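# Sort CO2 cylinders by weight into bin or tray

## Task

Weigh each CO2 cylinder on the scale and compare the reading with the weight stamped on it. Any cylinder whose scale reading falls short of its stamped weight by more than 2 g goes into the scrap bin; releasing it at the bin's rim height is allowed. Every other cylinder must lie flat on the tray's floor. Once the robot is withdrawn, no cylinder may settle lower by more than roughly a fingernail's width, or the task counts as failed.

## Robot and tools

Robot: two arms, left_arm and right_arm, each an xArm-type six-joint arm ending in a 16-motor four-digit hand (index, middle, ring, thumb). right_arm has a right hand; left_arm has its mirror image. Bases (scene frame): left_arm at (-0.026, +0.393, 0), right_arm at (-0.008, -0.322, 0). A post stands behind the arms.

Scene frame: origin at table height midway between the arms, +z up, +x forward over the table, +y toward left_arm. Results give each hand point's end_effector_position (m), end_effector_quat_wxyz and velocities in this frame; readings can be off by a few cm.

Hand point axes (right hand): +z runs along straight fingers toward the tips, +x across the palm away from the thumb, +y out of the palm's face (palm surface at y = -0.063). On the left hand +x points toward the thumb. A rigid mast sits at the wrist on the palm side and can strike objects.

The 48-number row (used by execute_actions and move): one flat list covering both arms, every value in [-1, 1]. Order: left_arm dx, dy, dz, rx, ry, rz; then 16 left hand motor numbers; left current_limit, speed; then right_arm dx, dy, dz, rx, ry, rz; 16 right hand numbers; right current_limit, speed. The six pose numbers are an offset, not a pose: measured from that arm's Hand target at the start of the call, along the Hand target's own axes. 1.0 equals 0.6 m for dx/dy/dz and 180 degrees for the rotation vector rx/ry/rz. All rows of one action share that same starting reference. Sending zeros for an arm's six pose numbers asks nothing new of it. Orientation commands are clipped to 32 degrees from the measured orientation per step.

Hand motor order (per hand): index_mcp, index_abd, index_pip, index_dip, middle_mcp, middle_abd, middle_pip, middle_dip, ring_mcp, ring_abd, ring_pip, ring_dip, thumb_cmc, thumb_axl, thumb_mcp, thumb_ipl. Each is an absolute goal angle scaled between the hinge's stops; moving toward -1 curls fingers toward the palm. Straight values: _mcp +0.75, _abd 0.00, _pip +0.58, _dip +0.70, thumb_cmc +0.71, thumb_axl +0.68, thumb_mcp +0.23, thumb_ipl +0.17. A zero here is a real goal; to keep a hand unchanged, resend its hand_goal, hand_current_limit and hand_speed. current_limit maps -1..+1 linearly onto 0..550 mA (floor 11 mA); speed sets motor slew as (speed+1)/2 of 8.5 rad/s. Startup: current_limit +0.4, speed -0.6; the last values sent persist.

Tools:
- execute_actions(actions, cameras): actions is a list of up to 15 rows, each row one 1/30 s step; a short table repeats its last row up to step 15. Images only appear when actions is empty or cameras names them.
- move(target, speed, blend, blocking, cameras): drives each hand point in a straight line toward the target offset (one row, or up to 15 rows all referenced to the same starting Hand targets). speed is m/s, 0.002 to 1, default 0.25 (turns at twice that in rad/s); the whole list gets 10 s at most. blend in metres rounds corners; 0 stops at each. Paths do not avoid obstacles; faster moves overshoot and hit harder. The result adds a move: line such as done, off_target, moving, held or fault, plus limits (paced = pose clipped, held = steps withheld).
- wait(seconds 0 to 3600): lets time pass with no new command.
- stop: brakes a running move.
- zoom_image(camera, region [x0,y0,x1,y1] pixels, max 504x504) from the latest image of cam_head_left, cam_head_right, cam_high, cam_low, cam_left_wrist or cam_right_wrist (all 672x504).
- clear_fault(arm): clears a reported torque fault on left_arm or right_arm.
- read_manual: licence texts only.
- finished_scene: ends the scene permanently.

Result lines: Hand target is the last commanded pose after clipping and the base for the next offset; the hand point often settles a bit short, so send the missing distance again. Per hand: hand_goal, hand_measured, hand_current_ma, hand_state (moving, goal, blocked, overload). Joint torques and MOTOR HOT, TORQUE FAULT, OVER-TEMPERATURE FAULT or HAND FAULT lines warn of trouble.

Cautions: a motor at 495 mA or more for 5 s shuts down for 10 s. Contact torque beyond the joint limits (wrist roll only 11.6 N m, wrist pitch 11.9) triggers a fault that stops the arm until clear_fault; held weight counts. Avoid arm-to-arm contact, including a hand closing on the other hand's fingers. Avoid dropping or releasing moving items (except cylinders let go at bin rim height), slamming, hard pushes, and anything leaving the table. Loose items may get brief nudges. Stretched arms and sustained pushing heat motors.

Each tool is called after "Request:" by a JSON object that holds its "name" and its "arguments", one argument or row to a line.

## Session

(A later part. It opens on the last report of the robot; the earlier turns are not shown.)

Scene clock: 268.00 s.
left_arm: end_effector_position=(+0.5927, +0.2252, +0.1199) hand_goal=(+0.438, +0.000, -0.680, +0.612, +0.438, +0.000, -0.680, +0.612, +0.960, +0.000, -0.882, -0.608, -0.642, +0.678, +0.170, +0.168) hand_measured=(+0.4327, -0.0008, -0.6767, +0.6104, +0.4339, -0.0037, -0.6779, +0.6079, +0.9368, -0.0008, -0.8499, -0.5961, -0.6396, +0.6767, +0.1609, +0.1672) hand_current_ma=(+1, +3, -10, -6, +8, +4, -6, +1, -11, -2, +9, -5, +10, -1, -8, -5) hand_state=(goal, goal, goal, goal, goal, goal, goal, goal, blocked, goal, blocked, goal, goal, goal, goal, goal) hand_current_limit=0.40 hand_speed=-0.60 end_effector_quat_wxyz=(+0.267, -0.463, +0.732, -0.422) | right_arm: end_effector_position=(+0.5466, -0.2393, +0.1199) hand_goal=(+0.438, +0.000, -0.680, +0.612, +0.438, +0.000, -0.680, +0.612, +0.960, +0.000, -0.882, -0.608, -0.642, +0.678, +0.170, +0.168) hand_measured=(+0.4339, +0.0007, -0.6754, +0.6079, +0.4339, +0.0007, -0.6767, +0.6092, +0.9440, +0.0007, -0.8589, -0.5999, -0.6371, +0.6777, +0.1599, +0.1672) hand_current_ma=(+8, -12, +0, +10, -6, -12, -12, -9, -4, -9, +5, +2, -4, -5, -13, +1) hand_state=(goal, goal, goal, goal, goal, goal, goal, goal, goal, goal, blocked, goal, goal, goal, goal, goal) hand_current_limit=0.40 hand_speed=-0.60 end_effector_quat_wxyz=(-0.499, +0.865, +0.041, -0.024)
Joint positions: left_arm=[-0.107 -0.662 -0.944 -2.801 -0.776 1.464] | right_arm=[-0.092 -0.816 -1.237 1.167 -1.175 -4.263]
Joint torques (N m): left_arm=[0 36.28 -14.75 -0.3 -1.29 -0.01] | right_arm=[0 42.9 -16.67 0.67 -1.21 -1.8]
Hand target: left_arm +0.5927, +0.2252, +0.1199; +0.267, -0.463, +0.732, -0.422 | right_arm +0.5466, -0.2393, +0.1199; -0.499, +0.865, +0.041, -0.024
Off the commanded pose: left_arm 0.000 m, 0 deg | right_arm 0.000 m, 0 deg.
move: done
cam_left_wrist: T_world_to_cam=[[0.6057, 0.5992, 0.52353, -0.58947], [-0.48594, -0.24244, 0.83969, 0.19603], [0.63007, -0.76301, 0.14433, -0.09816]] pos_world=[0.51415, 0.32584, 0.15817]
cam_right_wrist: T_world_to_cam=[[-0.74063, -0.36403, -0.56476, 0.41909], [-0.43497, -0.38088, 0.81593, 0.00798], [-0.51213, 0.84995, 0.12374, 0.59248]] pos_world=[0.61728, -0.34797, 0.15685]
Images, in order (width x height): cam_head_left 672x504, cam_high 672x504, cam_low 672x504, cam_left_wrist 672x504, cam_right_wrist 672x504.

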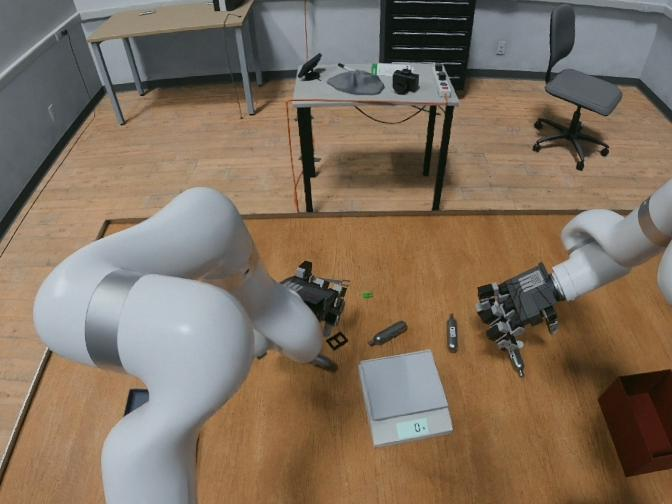

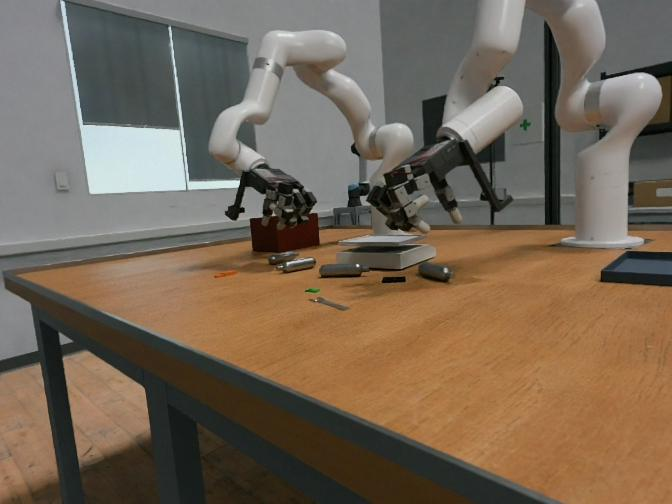

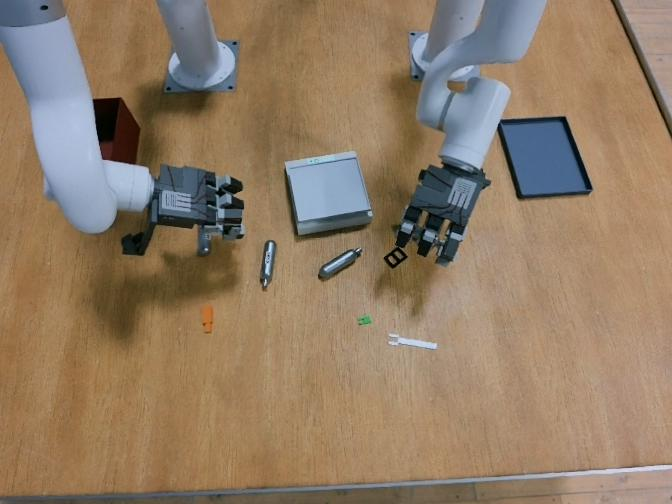

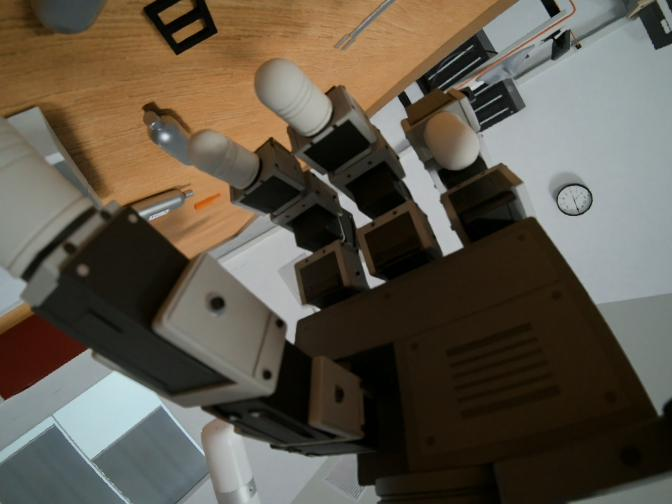

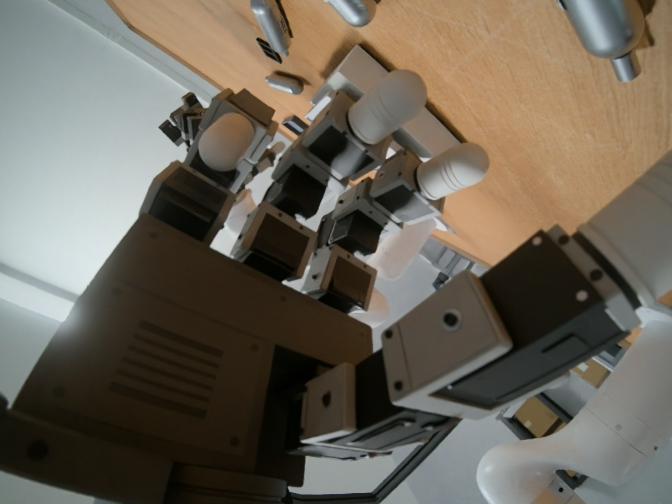

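Request:
{"name": "move", "arguments": {
  "target": [0,0.1342,0.0775,0,0,0, 0.437,0,-0.68,0.612,0.437,0,-0.68,0.612,0.96,0,-0.883,-0.609,-0.643,0.678,0.169,0.168,0.4,-0.6, 0,0.1342,0.0775,0,0,0, 0.437,0,-0.68,0.612,0.437,0,-0.68,0.612,0.96,0,-0.883,-0.609,-0.643,0.678,0.169,0.168,0.4,-0.6],
  "speed": 0.12,
  "cameras": ["cam_left_wrist","cam_right_wrist","cam_low","cam_high"]
}}

Request:
{"name": "zoom_image", "arguments": {
  "camera": "cam_high",
  "region": [380, 190, 500, 290]
}}

Request:
{"name": "zoom_image", "arguments": {
  "camera": "cam_high",
  "region": [220, 190, 340, 290]
}}

Scene clock: 285.73 s.
left_arm: end_effector_position=(+0.5926, +0.2253, +0.0269) hand_goal=(+0.438, +0.000, -0.680, +0.612, +0.438, +0.000, -0.680, +0.612, +0.960, +0.000, -0.882, -0.608, -0.642, +0.678, +0.170, +0.168) hand_measured=(+0.4303, -0.0023, -0.6754, +0.6104, +0.4315, -0.0023, -0.6767, +0.6079, +0.9344, +0.0007, -0.8524, -0.5961, -0.6396, +0.6767, +0.1599, +0.1681) hand_current_ma=(+5, +8, -10, -7, +7, +10, -5, +8, -15, +1, +2, -7, +8, +5, -6, -10) hand_state=(goal, goal, goal, goal, goal, goal, goal, goal, blocked, goal, blocked, goal, goal, goal, goal, goal) hand_current_limit=0.40 hand_speed=-0.60 end_effector_quat_wxyz=(+0.267, -0.463, +0.732, -0.422) | right_arm: end_effector_position=(+0.5465, -0.2394, +0.0270) hand_goal=(+0.438, +0.000, -0.680, +0.612, +0.438, +0.000, -0.680, +0.612, +0.960, +0.000, -0.882, -0.608, -0.642, +0.678, +0.170, +0.168) hand_measured=(+0.4327, +0.0007, -0.6767, +0.6079, +0.4315, +0.0007, -0.6779, +0.6092, +0.9416, +0.0007, -0.8601, -0.5987, -0.6383, +0.6777, +0.1599, +0.1681) hand_current_ma=(+5, -7, +7, +10, -1, -1, -5, -8, -7, -9, +6, +4, -1, -14, -11, -1) hand_state=(goal, goal, goal, goal, goal, goal, goal, goal, goal, goal, blocked, goal, goal, goal, goal, goal) hand_current_limit=0.40 hand_speed=-0.60 end_effector_quat_wxyz=(-0.499, +0.865, +0.041, -0.024)
Joint positions: left_arm=[-0.107 -0.874 -1.002 -2.844 -0.922 1.528] | right_arm=[-0.093 -0.999 -1.293 1.219 -1.128 -4.392]
Joint torques (N m): left_arm=[0 39.14 -12.31 -0.14 -6.94 -0.01] | right_arm=[0 45.21 -14.9 0.46 -1.27 0.01]
Hand target: left_arm +0.5926, +0.2253, +0.0269; +0.267, -0.463, +0.732, -0.422 | right_arm +0.5465, -0.2393, +0.0269; -0.499, +0.865, +0.041, -0.024
Off the commanded pose: left_arm 0.000 m, 0 deg | right_arm 0.000 m, 0 deg.
move: done
cam_left_wrist: T_world_to_cam=[[0.6057, 0.5992, 0.52353, -0.54089], [-0.48594, -0.24244, 0.83969, 0.27404], [0.63007, -0.76301, 0.14433, -0.08454]] pos_world=[0.51405, 0.32604, 0.06527]
cam_right_wrist: T_world_to_cam=[[-0.74063, -0.36394, -0.56481, 0.36662], [-0.43505, -0.38087, 0.81589, 0.0838], [-0.51205, 0.84999, 0.12375, 0.60403]] pos_world=[0.61728, -0.34808, 0.06395]
Images, in order (width x height): cam_high 672x504, cam_low 672x504, cam_left_wrist 672x504, cam_right_wrist 672x504.

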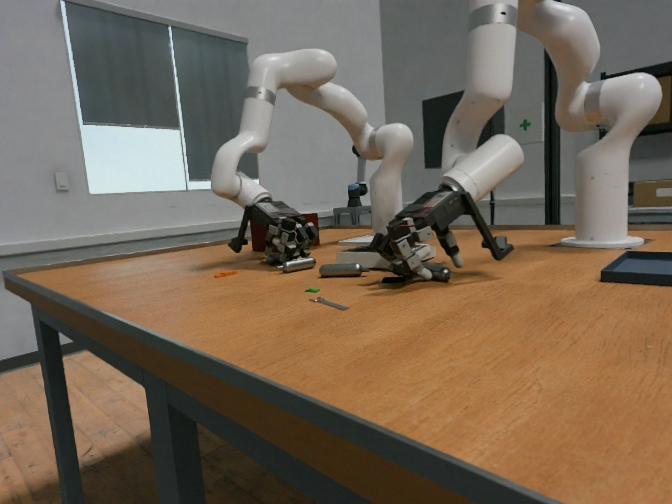

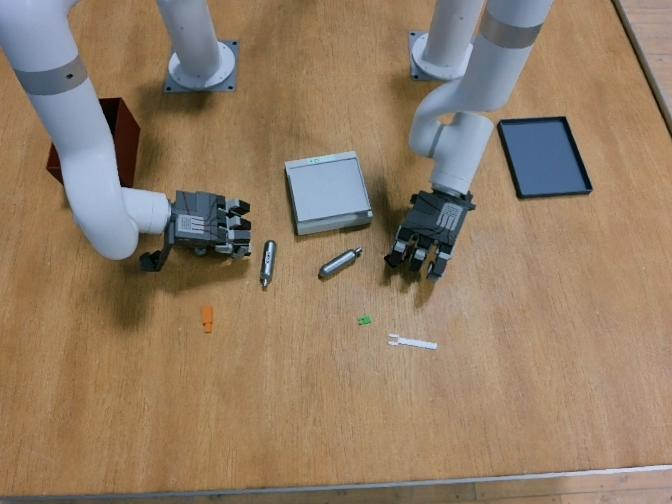

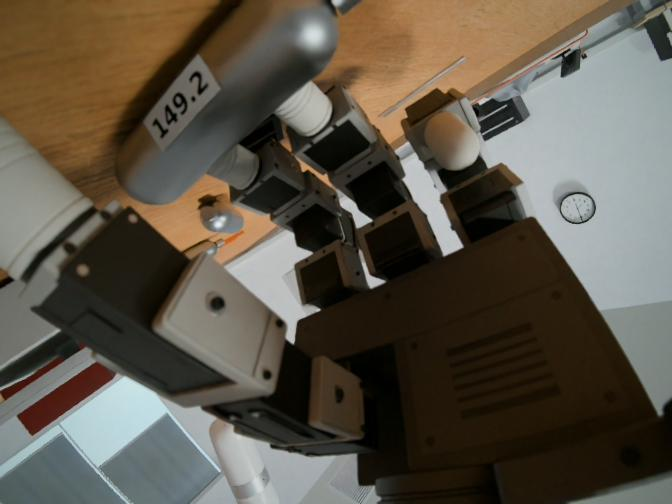

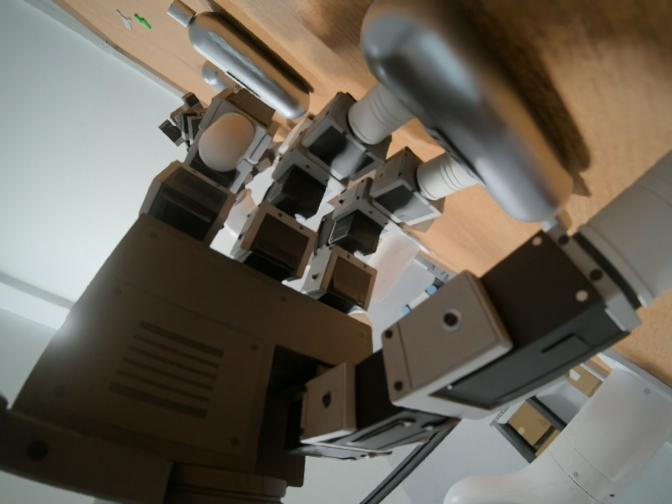

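Scaled by 4.200.

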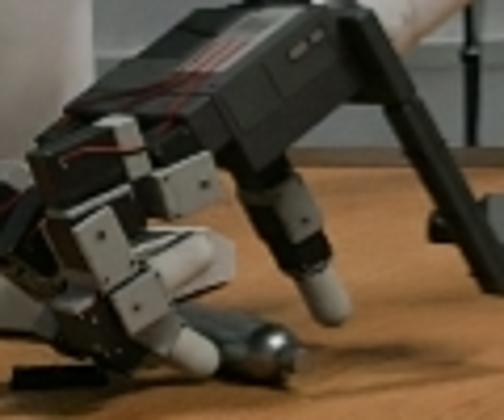

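Scaled by 4.200.

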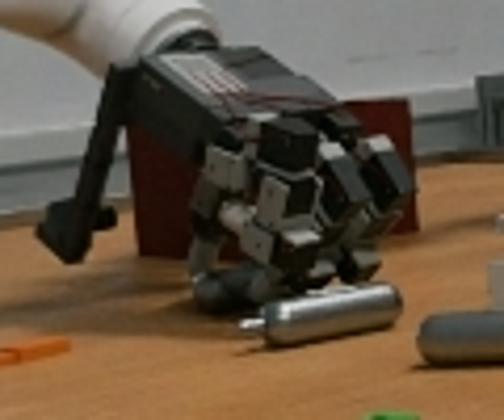

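Request:
{"name": "move", "arguments": {
  "target": [
    [0,0,0,0,0,0, 0.337,0,-0.594,0.559,0.337,0,-0.594,0.559,0.96,0,-0.883,-0.609,-0.643,0.678,0.169,0.168,0.4,-0.8, 0,0,0,0,0,0, 0.337,0,-0.594,0.559,0.337,0,-0.594,0.559,0.96,0,-0.883,-0.609,-0.643,0.678,0.169,0.168,0.4,-0.8],
    [0,0,0,0,0,0, 0.337,0,-0.594,0.559,0.337,0,-0.594,0.559,0.96,0,-0.883,-0.609,-0.643,0.678,-0.2,0.168,0.4,-0.8, 0,0,0,0,0,0, 0.337,0,-0.594,0.559,0.337,0,-0.594,0.559,0.96,0,-0.883,-0.609,-0.643,0.678,-0.2,0.168,0.4,-0.8]
  ],
  "cameras": ["cam_left_wrist","cam_right_wrist"]
}}

Scene clock: 296.43 s.
left_arm: end_effector_position=(+0.5926, +0.2253, +0.0269) hand_goal=(+0.338, +0.000, -0.594, +0.560, +0.338, +0.000, -0.594, +0.560, +0.960, +0.000, -0.882, -0.608, -0.642, +0.678, -0.200, +0.168) hand_measured=(+0.3386, -0.0023, -0.5907, +0.5748, +0.3398, -0.0037, -0.5881, +0.5773, +0.9344, -0.0008, -0.8512, -0.5961, -0.6408, +0.6777, -0.0974, +0.1824) hand_current_ma=(+5, +5, -13, +2, +7, +6, -1, +11, -13, +5, +12, +1, +5, -9, +71, -3) hand_state=(goal, goal, goal, goal, goal, goal, goal, goal, blocked, goal, blocked, goal, goal, goal, blocked, goal) hand_current_limit=0.40 hand_speed=-0.80 end_effector_quat_wxyz=(+0.267, -0.463, +0.732, -0.422) | right_arm: end_effector_position=(+0.5465, -0.2393, +0.0269) hand_goal=(+0.338, +0.000, -0.594, +0.560, +0.338, +0.000, -0.594, +0.560, +0.960, +0.000, -0.882, -0.608, -0.642, +0.678, -0.200, +0.168) hand_measured=(+0.3326, +0.0007, -0.5958, +0.5735, +0.3326, +0.0007, -0.5971, +0.5722, +0.9428, +0.0007, -0.8601, -0.5999, -0.6383, +0.6767, +0.1203, +0.2310) hand_current_ma=(+4, -4, +2, +12, -4, +3, -13, -10, -2, -2, -3, -3, +6, -14, +329, +37) hand_state=(goal, goal, goal, goal, goal, goal, goal, goal, goal, goal, blocked, goal, goal, goal, blocked, blocked) hand_current_limit=0.40 hand_speed=-0.80 end_effector_quat_wxyz=(-0.499, +0.865, +0.041, -0.024)
Joint positions: left_arm=[-0.107 -0.874 -1.002 -2.844 -0.922 1.528] | right_arm=[-0.093 -0.999 -1.293 1.219 -1.128 -4.392]
Joint torques (N m): left_arm=[0 39.15 -12.31 -0.14 -1.3 -0.01] | right_arm=[0 45.21 -14.9 0.46 -1.26 0.01]
Hand target: left_arm +0.5926, +0.2253, +0.0269; +0.267, -0.463, +0.732, -0.422 | right_arm +0.5465, -0.2393, +0.0269; -0.499, +0.865, +0.041, -0.024
Off the commanded pose: left_arm 0.000 m, 0 deg | right_arm 0.000 m, 0 deg.
move: done
cam_left_wrist: T_world_to_cam=[[0.60567, 0.59918, 0.52358, -0.54082], [-0.48598, -0.24248, 0.83966, 0.27416], [0.63007, -0.76301, 0.14433, -0.08452]] pos_world=[0.51405, 0.32604, 0.06517]
cam_right_wrist: T_world_to_cam=[[-0.74063, -0.36403, -0.56476, 0.36653], [-0.43497, -0.38088, 0.81593, 0.08383], [-0.51213, 0.84995, 0.12374, 0.60407]] pos_world=[0.61728, -0.34808, 0.06385]

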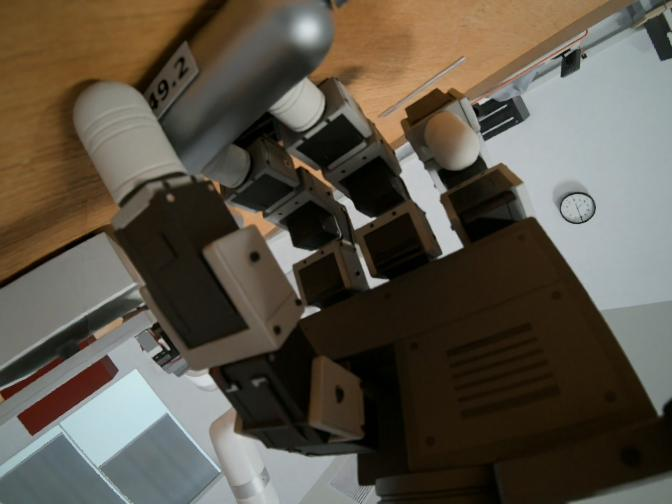

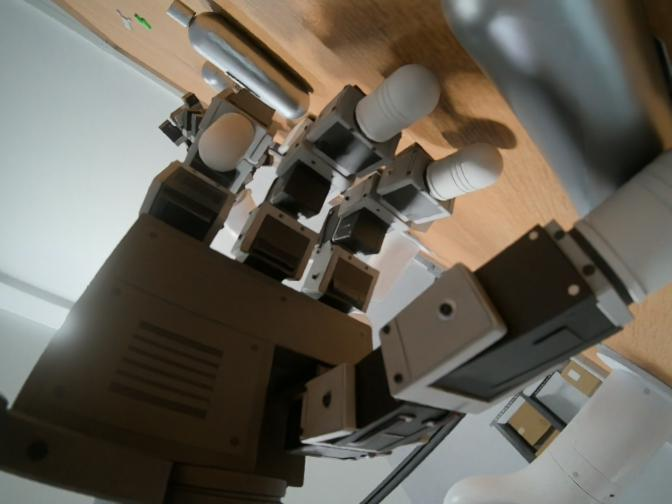

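Request:
{"name": "wait", "arguments": {
  "seconds": 0,
  "cameras": ["cam_low","cam_high","cam_head_right","cam_right_wrist"]
}}

Request:
{"name": "zoom_image", "arguments": {
  "camera": "cam_high",
  "region": [220, 190, 340, 290]
}}

Request:
{"name": "zoom_image", "arguments": {
  "camera": "cam_low",
  "region": [130, 150, 290, 290]
}}

Request:
{"name": "zoom_image", "arguments": {
  "camera": "cam_head_right",
  "region": [400, 250, 600, 400]
}}

Scene clock: 299.97 s.
left_arm: end_effector_position=(+0.5926, +0.2253, +0.0269) hand_goal=(+0.338, +0.000, -0.594, +0.560, +0.338, +0.000, -0.594, +0.560, +0.960, +0.000, -0.882, -0.608, -0.642, +0.678, -0.200, +0.168) hand_measured=(+0.3374, -0.0023, -0.5894, +0.5735, +0.3410, -0.0037, -0.5881, +0.5773, +0.9344, -0.0008, -0.8524, -0.5948, -0.6408, +0.6777, -0.0974, +0.1824) hand_current_ma=(+10, +3, -5, -4, +12, +3, -6, +13, -16, +3, +5, -11, +9, -7, +70, +1) hand_state=(goal, goal, goal, goal, goal, goal, goal, goal, blocked, goal, blocked, goal, goal, goal, blocked, goal) hand_current_limit=0.40 hand_speed=-0.80 end_effector_quat_wxyz=(+0.267, -0.463, +0.732, -0.422) | right_arm: end_effector_position=(+0.5465, -0.2393, +0.0269) hand_goal=(+0.338, +0.000, -0.594, +0.560, +0.338, +0.000, -0.594, +0.560, +0.960, +0.000, -0.882, -0.608, -0.642, +0.678, -0.200, +0.168) hand_measured=(+0.3326, -0.0008, -0.5958, +0.5735, +0.3326, +0.0007, -0.5958, +0.5722, +0.9416, +0.0007, -0.8589, -0.5999, -0.6371, +0.6777, +0.1203, +0.2310) hand_current_ma=(+5, -7, +6, +11, -2, +2, -7, +0, -5, -5, +3, +7, +9, -10, +325, +37) hand_state=(goal, goal, goal, goal, goal, goal, goal, goal, goal, goal, blocked, goal, goal, goal, blocked, blocked) hand_current_limit=0.40 hand_speed=-0.80 end_effector_quat_wxyz=(-0.499, +0.865, +0.041, -0.024)
Joint positions: left_arm=[-0.107 -0.874 -1.002 -2.844 -0.922 1.528] | right_arm=[-0.093 -0.999 -1.293 1.219 -1.128 -4.392]
Joint torques (N m): left_arm=[0 39.15 -12.31 -0.14 -1.3 -0.01] | right_arm=[0 45.21 -14.9 0.46 -1.26 0.01]
Hand target: left_arm +0.5926, +0.2253, +0.0269; +0.267, -0.463, +0.732, -0.422 | right_arm +0.5465, -0.2393, +0.0269; -0.499, +0.865, +0.041, -0.024
Off the commanded pose: left_arm 0.000 m, 0 deg | right_arm 0.000 m, 0 deg.
cam_right_wrist: T_world_to_cam=[[-0.74063, -0.36403, -0.56476, 0.36653], [-0.43497, -0.38088, 0.81593, 0.08383], [-0.51213, 0.84995, 0.12374, 0.60407]] pos_world=[0.61728, -0.34808, 0.06385]
Images, in order (width x height): cam_head_right 672x504, cam_high 672x504, cam_low 672x504, cam_right_wrist 672x504.

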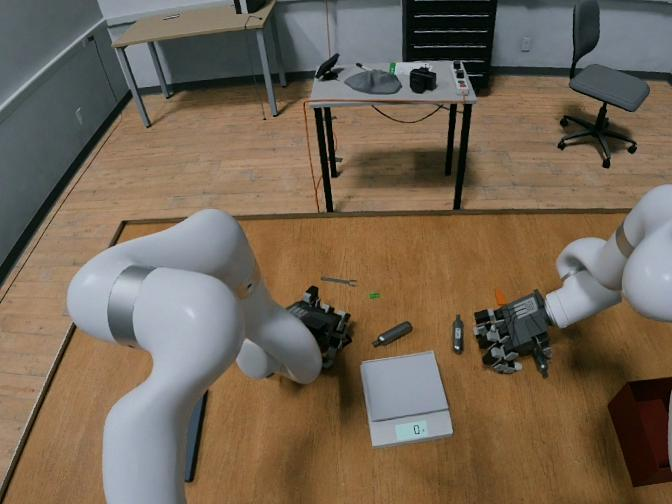

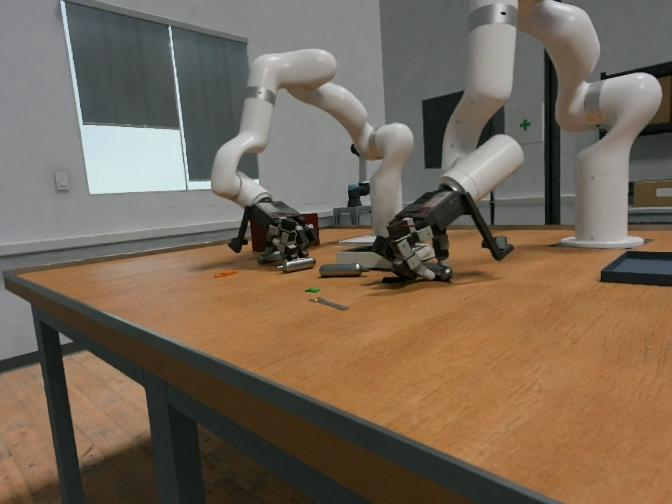

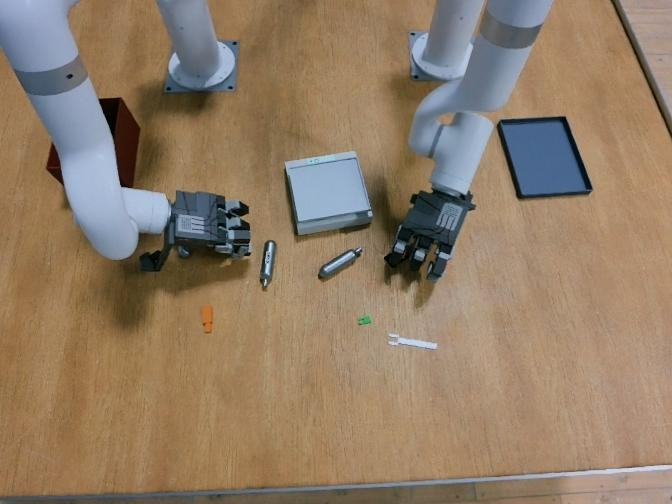

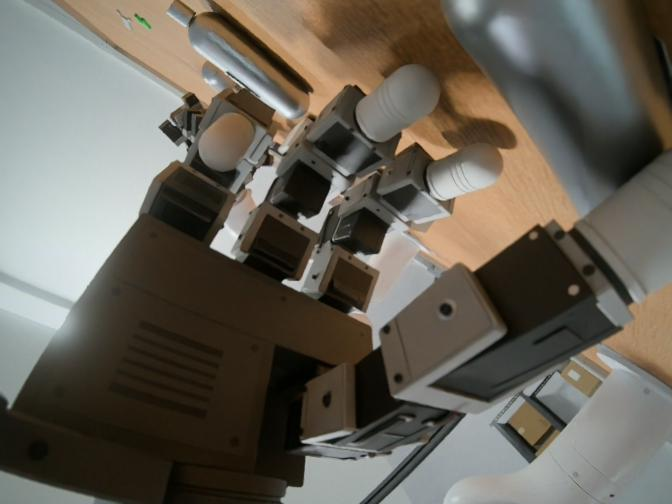

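Scaled by 4.200.

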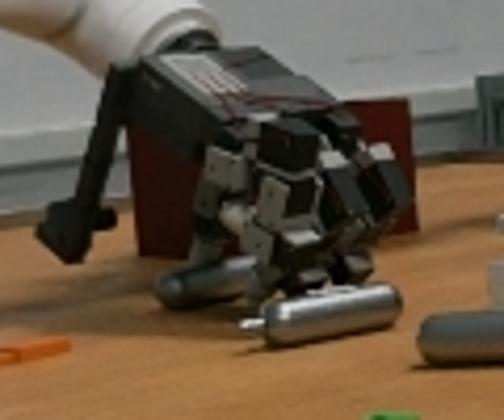

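Scaled by 3.150.

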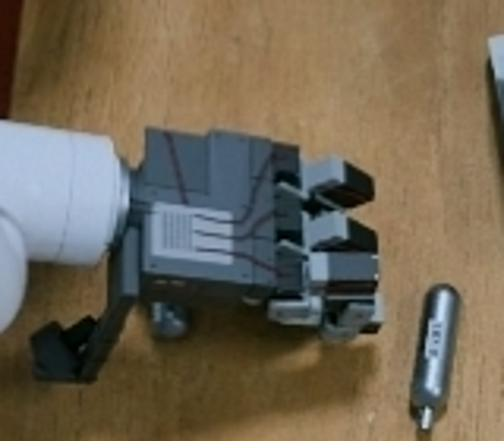

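Scaled by 2.520.

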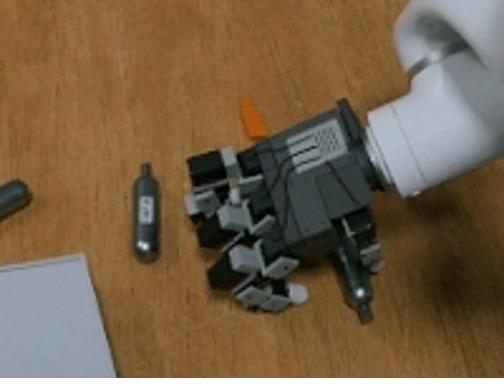

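Request:
{"name": "move", "arguments": {
  "target": [
    [0,0,0,0,0,0, 0.31,0,-0.594,0.559,0.31,0,-0.594,0.559,0.96,0,-0.883,-0.609,-0.643,0.678,-0.3,0.168,0.4,-0.8, 0,0,0,0,0,0, 0.337,0,-0.594,0.559,0.337,0,-0.594,0.559,0.96,0,-0.883,-0.609,-0.643,0.678,0.3,0.168,0.4,-0.8],
    [0,-0.0722,-0.0417,0,0,0, 0.31,0,-0.594,0.559,0.31,0,-0.594,0.559,0.96,0,-0.883,-0.609,-0.643,0.678,-0.3,0.168,0.4,-0.8, 0,-0.1444,-0.0833,0,0,0, 0.337,0,-0.594,0.559,0.337,0,-0.594,0.559,0.96,0,-0.883,-0.609,-0.643,0.678,0.3,0.168,0.4,-0.8]
  ],
  "cameras": ["cam_left_wrist","cam_low","cam_high"],
  "speed": 0.1
}}

Request:
{"name": "zoom_image", "arguments": {
  "camera": "cam_high",
  "region": [380, 180, 500, 280]
}}

Request:
{"name": "zoom_image", "arguments": {
  "camera": "cam_low",
  "region": [130, 150, 290, 290]
}}

Request:
{"name": "zoom_image", "arguments": {
  "camera": "cam_high",
  "region": [220, 190, 340, 290]
}}

Scene clock: 309.97 s.
left_arm: end_effector_position=(+0.5927, +0.2252, +0.0769) hand_goal=(+0.310, +0.000, -0.594, +0.560, +0.310, +0.000, -0.594, +0.560, +0.960, +0.000, -0.882, -0.608, -0.642, +0.678, -0.300, +0.168) hand_measured=(+0.3639, +0.0007, -0.5265, +0.5875, +0.3085, -0.0037, -0.5625, +0.5773, +0.9344, -0.0008, -0.8512, -0.5948, -0.6446, +0.6746, -0.1786, +0.2034) hand_current_ma=(+31, +2, +22, +5, +8, +2, +12, +11, -18, +6, -2, -10, +7, -6, +79, +11) hand_state=(blocked, goal, blocked, blocked, goal, goal, blocked, goal, blocked, goal, blocked, goal, goal, goal, blocked, blocked) hand_current_limit=0.40 hand_speed=-0.80 end_effector_quat_wxyz=(+0.267, -0.463, +0.732, -0.422) | right_arm: end_effector_position=(+0.5465, -0.2392, +0.1269) hand_goal=(+0.338, +0.000, -0.594, +0.560, +0.338, +0.000, -0.594, +0.560, +0.960, +0.000, -0.882, -0.608, -0.642, +0.678, +0.300, +0.168) hand_measured=(+0.3326, -0.0008, -0.5958, +0.5735, +0.3326, +0.0007, -0.5958, +0.5709, +0.9416, +0.0021, -0.8601, -0.5999, -0.6371, +0.6777, +0.2727, +0.1748) hand_current_ma=(+9, -9, +7, +9, +0, -7, -7, -1, -5, -4, +7, -1, +1, -9, -18, +5) hand_state=(goal, goal, goal, goal, goal, goal, goal, goal, goal, goal, blocked, goal, goal, goal, blocked, goal) hand_current_limit=0.40 hand_speed=-0.80 end_effector_quat_wxyz=(-0.499, +0.865, +0.042, -0.024)
Joint positions: left_arm=[-0.107 -0.758 -0.964 -2.824 -0.848 1.497] | right_arm=[-0.092 -0.803 -1.235 1.163 -1.179 -4.252]
Joint torques (N m): left_arm=[0 37.67 -13.61 -0.22 -1.3 0] | right_arm=[0 42.72 -16.81 0.68 -1.19 1.95]
Hand target: left_arm +0.5927, +0.2252, +0.0769; +0.267, -0.463, +0.732, -0.422 | right_arm +0.5466, -0.2392, +0.1270; -0.499, +0.865, +0.041, -0.024
Off the commanded pose: left_arm 0.000 m, 0 deg | right_arm 0.000 m, 0 deg.
move: done
cam_left_wrist: T_world_to_cam=[[0.6057, 0.5992, 0.52353, -0.56701], [-0.48594, -0.24244, 0.83969, 0.23203], [0.63007, -0.76301, 0.14433, -0.09183]] pos_world=[0.51405, 0.32594, 0.11527]
Images, in order (width x height): cam_high 672x504, cam_low 672x504, cam_left_wrist 672x504.

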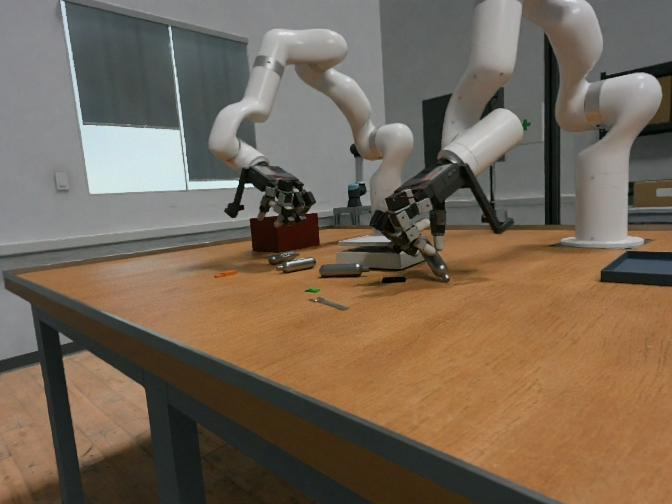

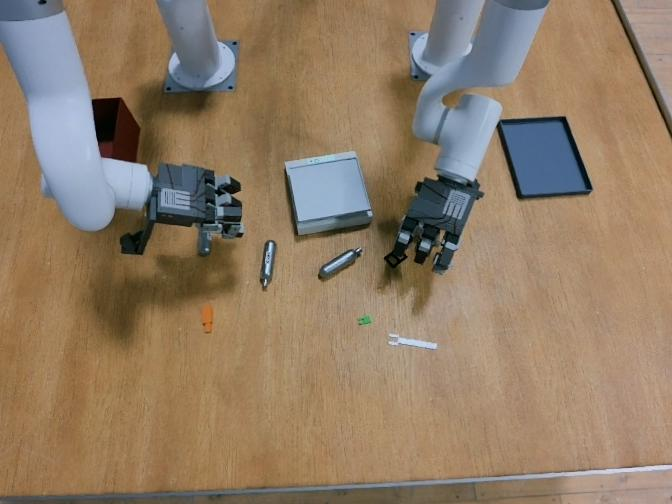

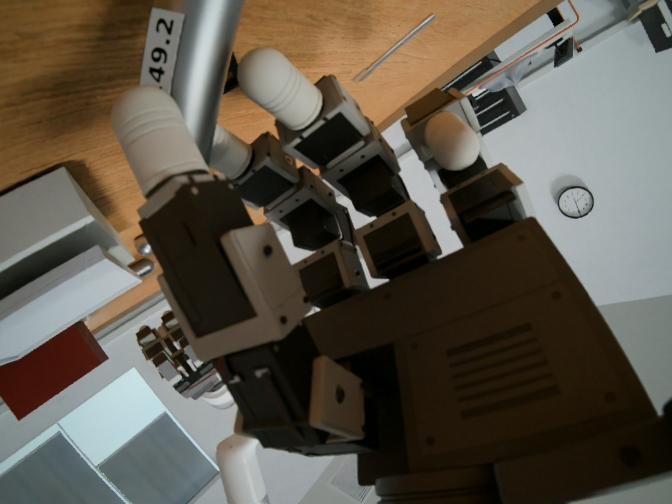

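Scaled by 4.200.

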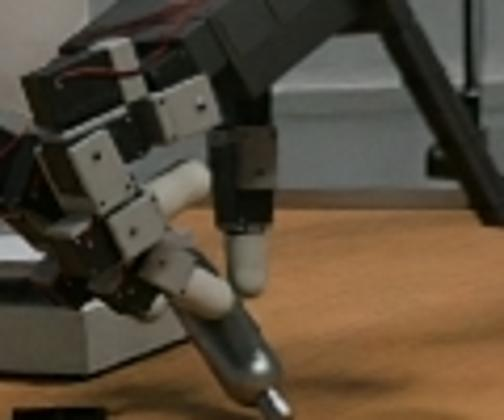

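Scaled by 3.150.

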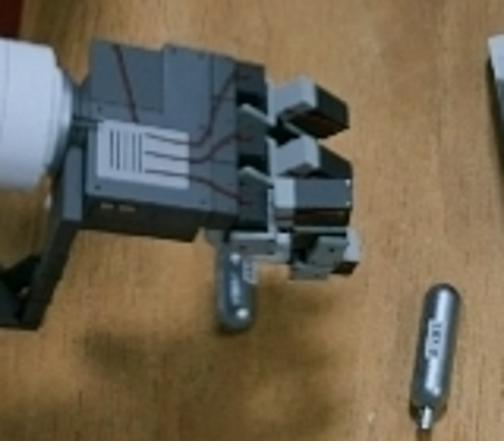

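Scaled by 4.200.

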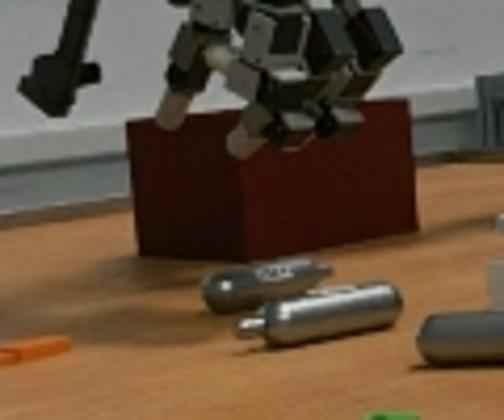

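Request:
{"name": "move", "arguments": {
  "target": [0,0.0715,0.0413,0,0,0, 0.31,0,-0.594,0.559,0.31,0,-0.594,0.559,0.96,0,-0.883,-0.609,-0.643,0.678,-0.3,0.168,0.4,-0.8, 0,0,0,0,0,0, 0.337,0,-0.594,0.559,0.337,0,-0.594,0.559,0.96,0,-0.883,-0.609,-0.643,0.678,0.3,0.168,0.4,-0.8],
  "cameras": ["cam_left_wrist","cam_low","cam_high","cam_right_wrist"],
  "speed": 0.05
}}

Request:
{"name": "zoom_image", "arguments": {
  "camera": "cam_high",
  "region": [390, 210, 480, 290]
}}

Request:
{"name": "zoom_image", "arguments": {
  "camera": "cam_low",
  "region": [180, 210, 290, 300]
}}

Request:
{"name": "zoom_image", "arguments": {
  "camera": "cam_high",
  "region": [250, 220, 350, 300]
}}

Scene clock: 334.53 s.
left_arm: end_effector_position=(+0.5926, +0.2253, +0.0274) hand_goal=(+0.310, +0.000, -0.594, +0.560, +0.310, +0.000, -0.594, +0.560, +0.960, +0.000, -0.882, -0.608, -0.642, +0.678, -0.300, +0.168) hand_measured=(+0.5979, +0.0007, -0.6587, +0.4881, +0.5690, +0.0080, -0.6009, +0.5161, +0.9307, -0.0008, -0.8550, -0.5961, -0.6383, +0.6767, -0.4715, +0.0681) hand_current_ma=(+210, +13, -39, -40, +200, +14, -1, -16, -28, -2, +1, -4, +8, -7, -145, -77) hand_state=(blocked, goal, blocked, blocked, blocked, goal, goal, blocked, blocked, goal, blocked, goal, goal, goal, blocked, blocked) hand_current_limit=0.40 hand_speed=-0.80 end_effector_quat_wxyz=(+0.267, -0.463, +0.732, -0.422) | right_arm: end_effector_position=(+0.5466, -0.2392, +0.1270) hand_goal=(+0.338, +0.000, -0.594, +0.560, +0.338, +0.000, -0.594, +0.560, +0.960, +0.000, -0.882, -0.608, -0.642, +0.678, +0.300, +0.168) hand_measured=(+0.3326, -0.0008, -0.5958, +0.5735, +0.3326, +0.0007, -0.5971, +0.5722, +0.9416, +0.0007, -0.8601, -0.5999, -0.6383, +0.6767, +0.2727, +0.1748) hand_current_ma=(-4, -5, -5, +14, -3, -3, -4, -7, -6, -12, +5, -4, +0, -4, -26, -1) hand_state=(goal, goal, goal, goal, goal, goal, goal, goal, goal, goal, blocked, goal, goal, goal, blocked, goal) hand_current_limit=0.40 hand_speed=-0.80 end_effector_quat_wxyz=(-0.499, +0.865, +0.041, -0.024)
Joint positions: left_arm=[-0.107 -0.873 -1.001 -2.844 -0.922 1.528] | right_arm=[-0.092 -0.803 -1.235 1.163 -1.179 -4.252]
Joint torques (N m): left_arm=[0 10.71 -12.39 -0.14 -1.36 -0.01] | right_arm=[0 42.72 -16.81 0.68 -1.19 0]
Hand target: left_arm +0.5926, +0.2253, +0.0274; +0.267, -0.463, +0.732, -0.422 | right_arm +0.5466, -0.2392, +0.1270; -0.499, +0.865, +0.041, -0.024
Off the commanded pose: left_arm 0.000 m, 0 deg | right_arm 0.000 m, 0 deg.
move: done
cam_left_wrist: T_world_to_cam=[[0.60567, 0.59918, 0.52358, -0.54108], [-0.48598, -0.24248, 0.83966, 0.27374], [0.63007, -0.76301, 0.14433, -0.0846]] pos_world=[0.51405, 0.32604, 0.06567]
cam_right_wrist: T_world_to_cam=[[-0.74063, -0.36403, -0.56476, 0.4231], [-0.43497, -0.38088, 0.81593, 0.00219], [-0.51213, 0.84995, 0.12374, 0.5916]] pos_world=[0.61728, -0.34797, 0.16395]
Images, in order (width x height): cam_high 672x504, cam_low 672x504, cam_left_wrist 672x504, cam_right_wrist 672x504.

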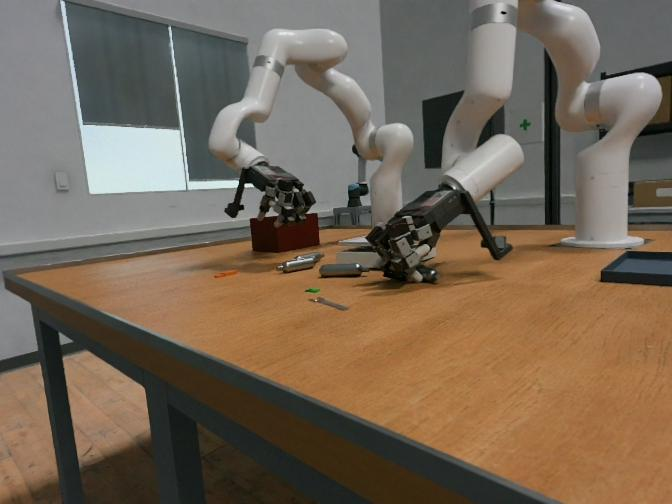

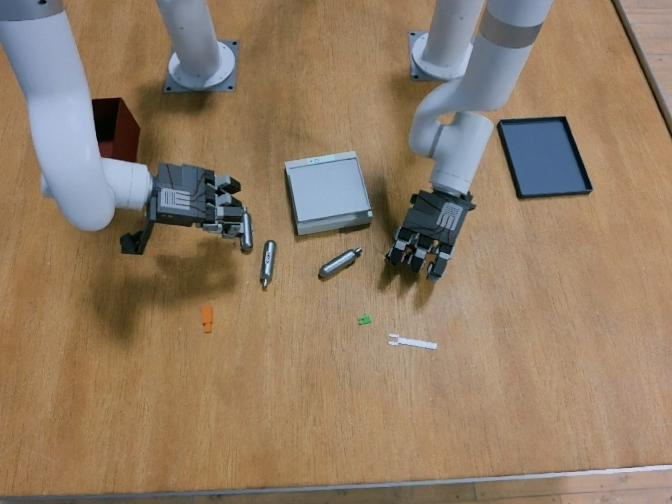

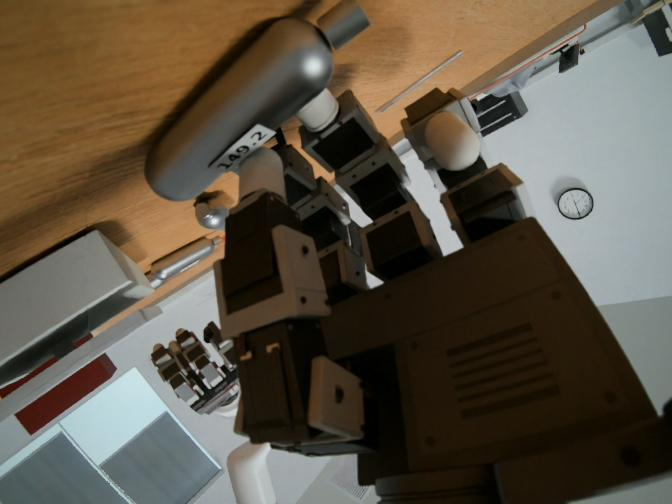

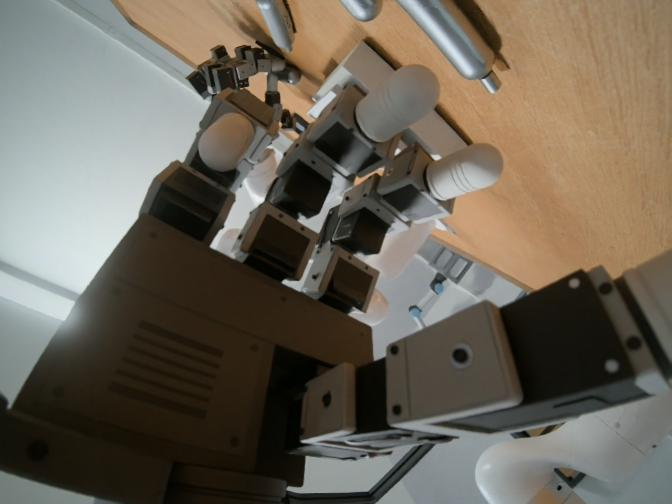

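Scaled by 5.600.

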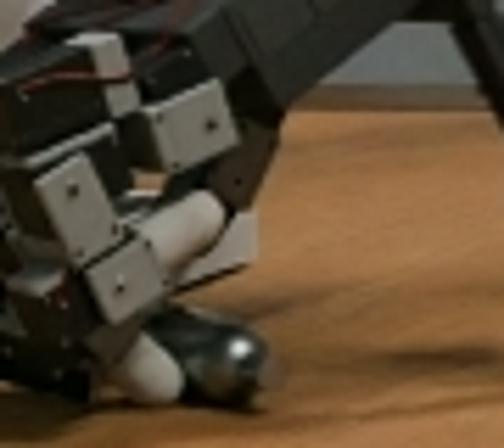

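Scaled by 4.582.

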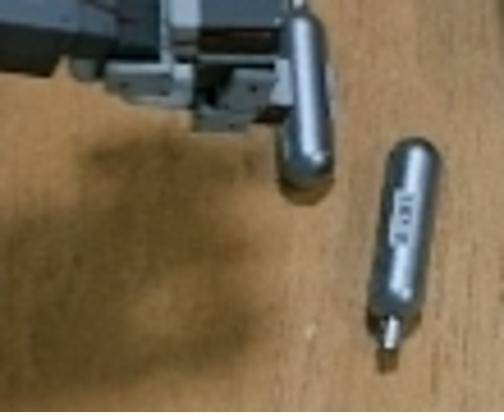

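Scaled by 5.040.

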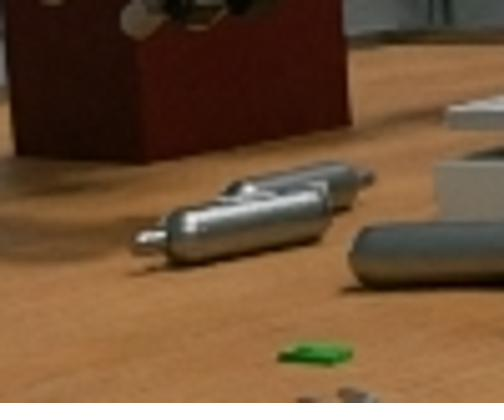

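Request:
{"name": "move", "arguments": {
  "target": [0,-0.0361,-0.0208,0,0,0, 0.437,0,-0.68,0.612,0.437,0,-0.68,0.612,0.96,0,-0.883,-0.609,-0.643,0.678,-0.3,0.168,0.4,-0.8, 0,0,0,0,0,0, 0.337,0,-0.594,0.559,0.337,0,-0.594,0.559,0.96,0,-0.883,-0.609,-0.643,0.678,0.3,0.168,0.4,-0.8],
  "cameras": ["cam_left_wrist","cam_low","cam_high"],
  "speed": 0.05
}}

Request:
{"name": "zoom_image", "arguments": {
  "camera": "cam_high",
  "region": [390, 210, 480, 290]
}}

Request:
{"name": "zoom_image", "arguments": {
  "camera": "cam_low",
  "region": [180, 210, 290, 300]
}}

Scene clock: 344.37 s.
left_arm: end_effector_position=(+0.5926, +0.2252, +0.0524) hand_goal=(+0.438, +0.000, -0.680, +0.612, +0.438, +0.000, -0.680, +0.612, +0.960, +0.000, -0.882, -0.608, -0.642, +0.678, -0.300, +0.168) hand_measured=(+0.4291, +0.0051, -0.6523, +0.6193, +0.4303, +0.0080, -0.6497, +0.6219, +0.9307, +0.0007, -0.8550, -0.5961, -0.6308, +0.6872, -0.3023, +0.1595) hand_current_ma=(+3, +7, +4, +1, +5, +9, +12, +8, -18, -9, +5, -2, +13, +2, -12, -10) hand_state=(goal, goal, blocked, goal, goal, goal, blocked, goal, blocked, goal, blocked, goal, goal, goal, goal, goal) hand_current_limit=0.40 hand_speed=-0.80 end_effector_quat_wxyz=(+0.267, -0.463, +0.732, -0.422) | right_arm: end_effector_position=(+0.5466, -0.2392, +0.1270) hand_goal=(+0.338, +0.000, -0.594, +0.560, +0.338, +0.000, -0.594, +0.560, +0.960, +0.000, -0.882, -0.608, -0.642, +0.678, +0.300, +0.168) hand_measured=(+0.3326, +0.0007, -0.5958, +0.5735, +0.3326, -0.0008, -0.5958, +0.5722, +0.9416, +0.0007, -0.8601, -0.5999, -0.6371, +0.6767, +0.2737, +0.1748) hand_current_ma=(+4, -13, +4, +10, -5, +0, -10, -1, +3, -1, +11, -2, +2, -10, -27, +3) hand_state=(goal, goal, goal, goal, goal, goal, goal, goal, goal, goal, blocked, goal, goal, goal, blocked, goal) hand_current_limit=0.40 hand_speed=-0.80 end_effector_quat_wxyz=(-0.499, +0.865, +0.041, -0.024)
Joint positions: left_arm=[-0.107 -0.814 -0.981 -2.835 -0.885 1.513] | right_arm=[-0.092 -0.803 -1.235 1.163 -1.179 -4.252]
Joint torques (N m): left_arm=[0 38.44 -12.98 -0.18 -1.32 -0.01] | right_arm=[0 42.72 -16.81 0.68 -1.19 0]
Hand target: left_arm +0.5927, +0.2252, +0.0524; +0.267, -0.463, +0.732, -0.422 | right_arm +0.5466, -0.2392, +0.1270; -0.499, +0.865, +0.041, -0.024
Off the commanded pose: left_arm 0.000 m, 0 deg | right_arm 0.000 m, 0 deg.
move: done
cam_left_wrist: T_world_to_cam=[[0.6057, 0.5992, 0.52353, -0.55413], [-0.48594, -0.24244, 0.83969, 0.25269], [0.63007, -0.76301, 0.14433, -0.08828]] pos_world=[0.51405, 0.32594, 0.09067]
Images, in order (width x height): cam_high 672x504, cam_low 672x504, cam_left_wrist 672x504.

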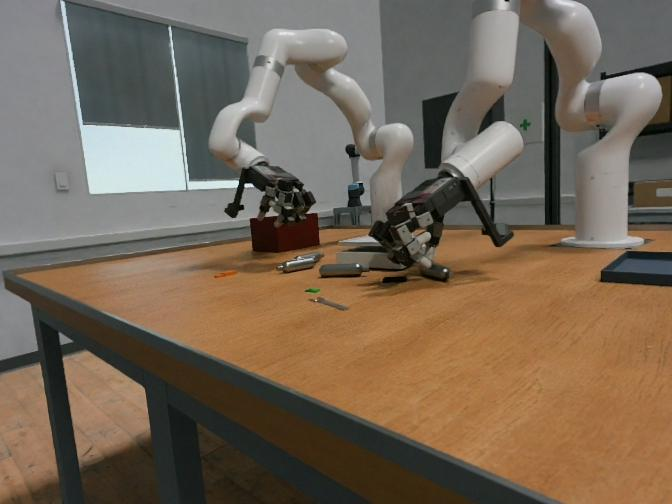

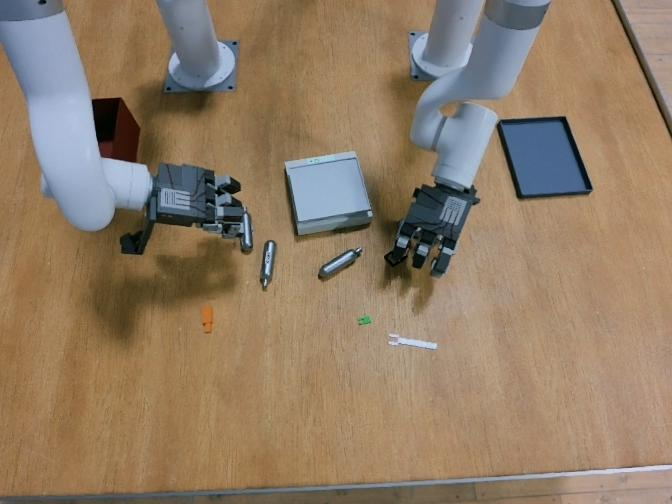

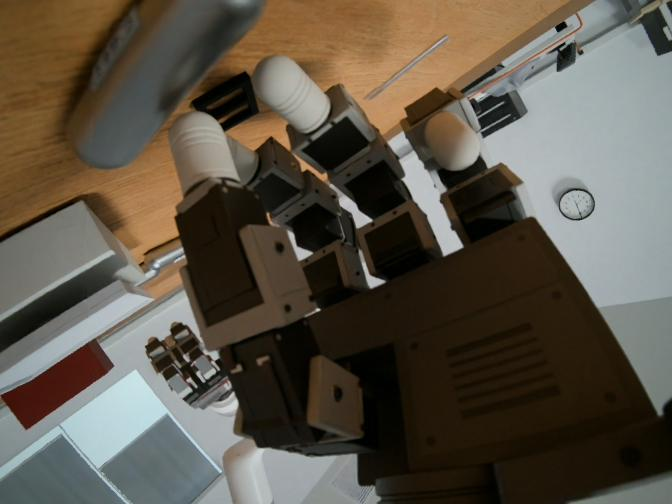

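Scaled by 5.600.

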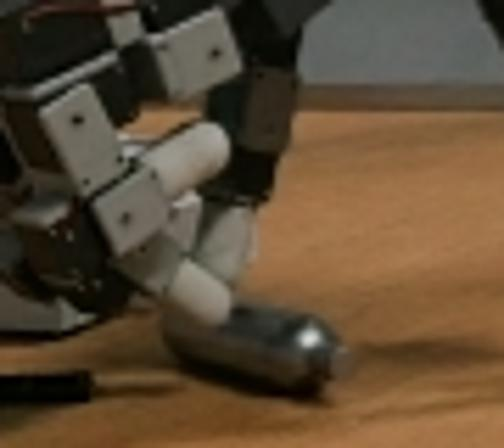

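Scaled by 4.582.

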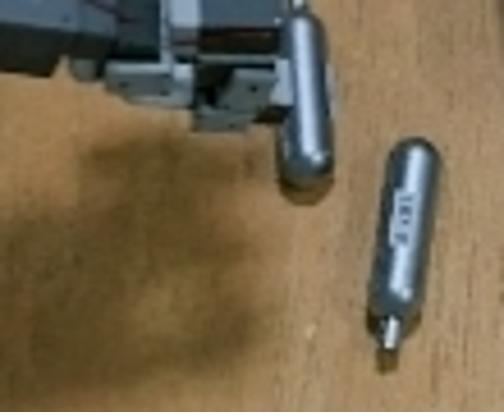

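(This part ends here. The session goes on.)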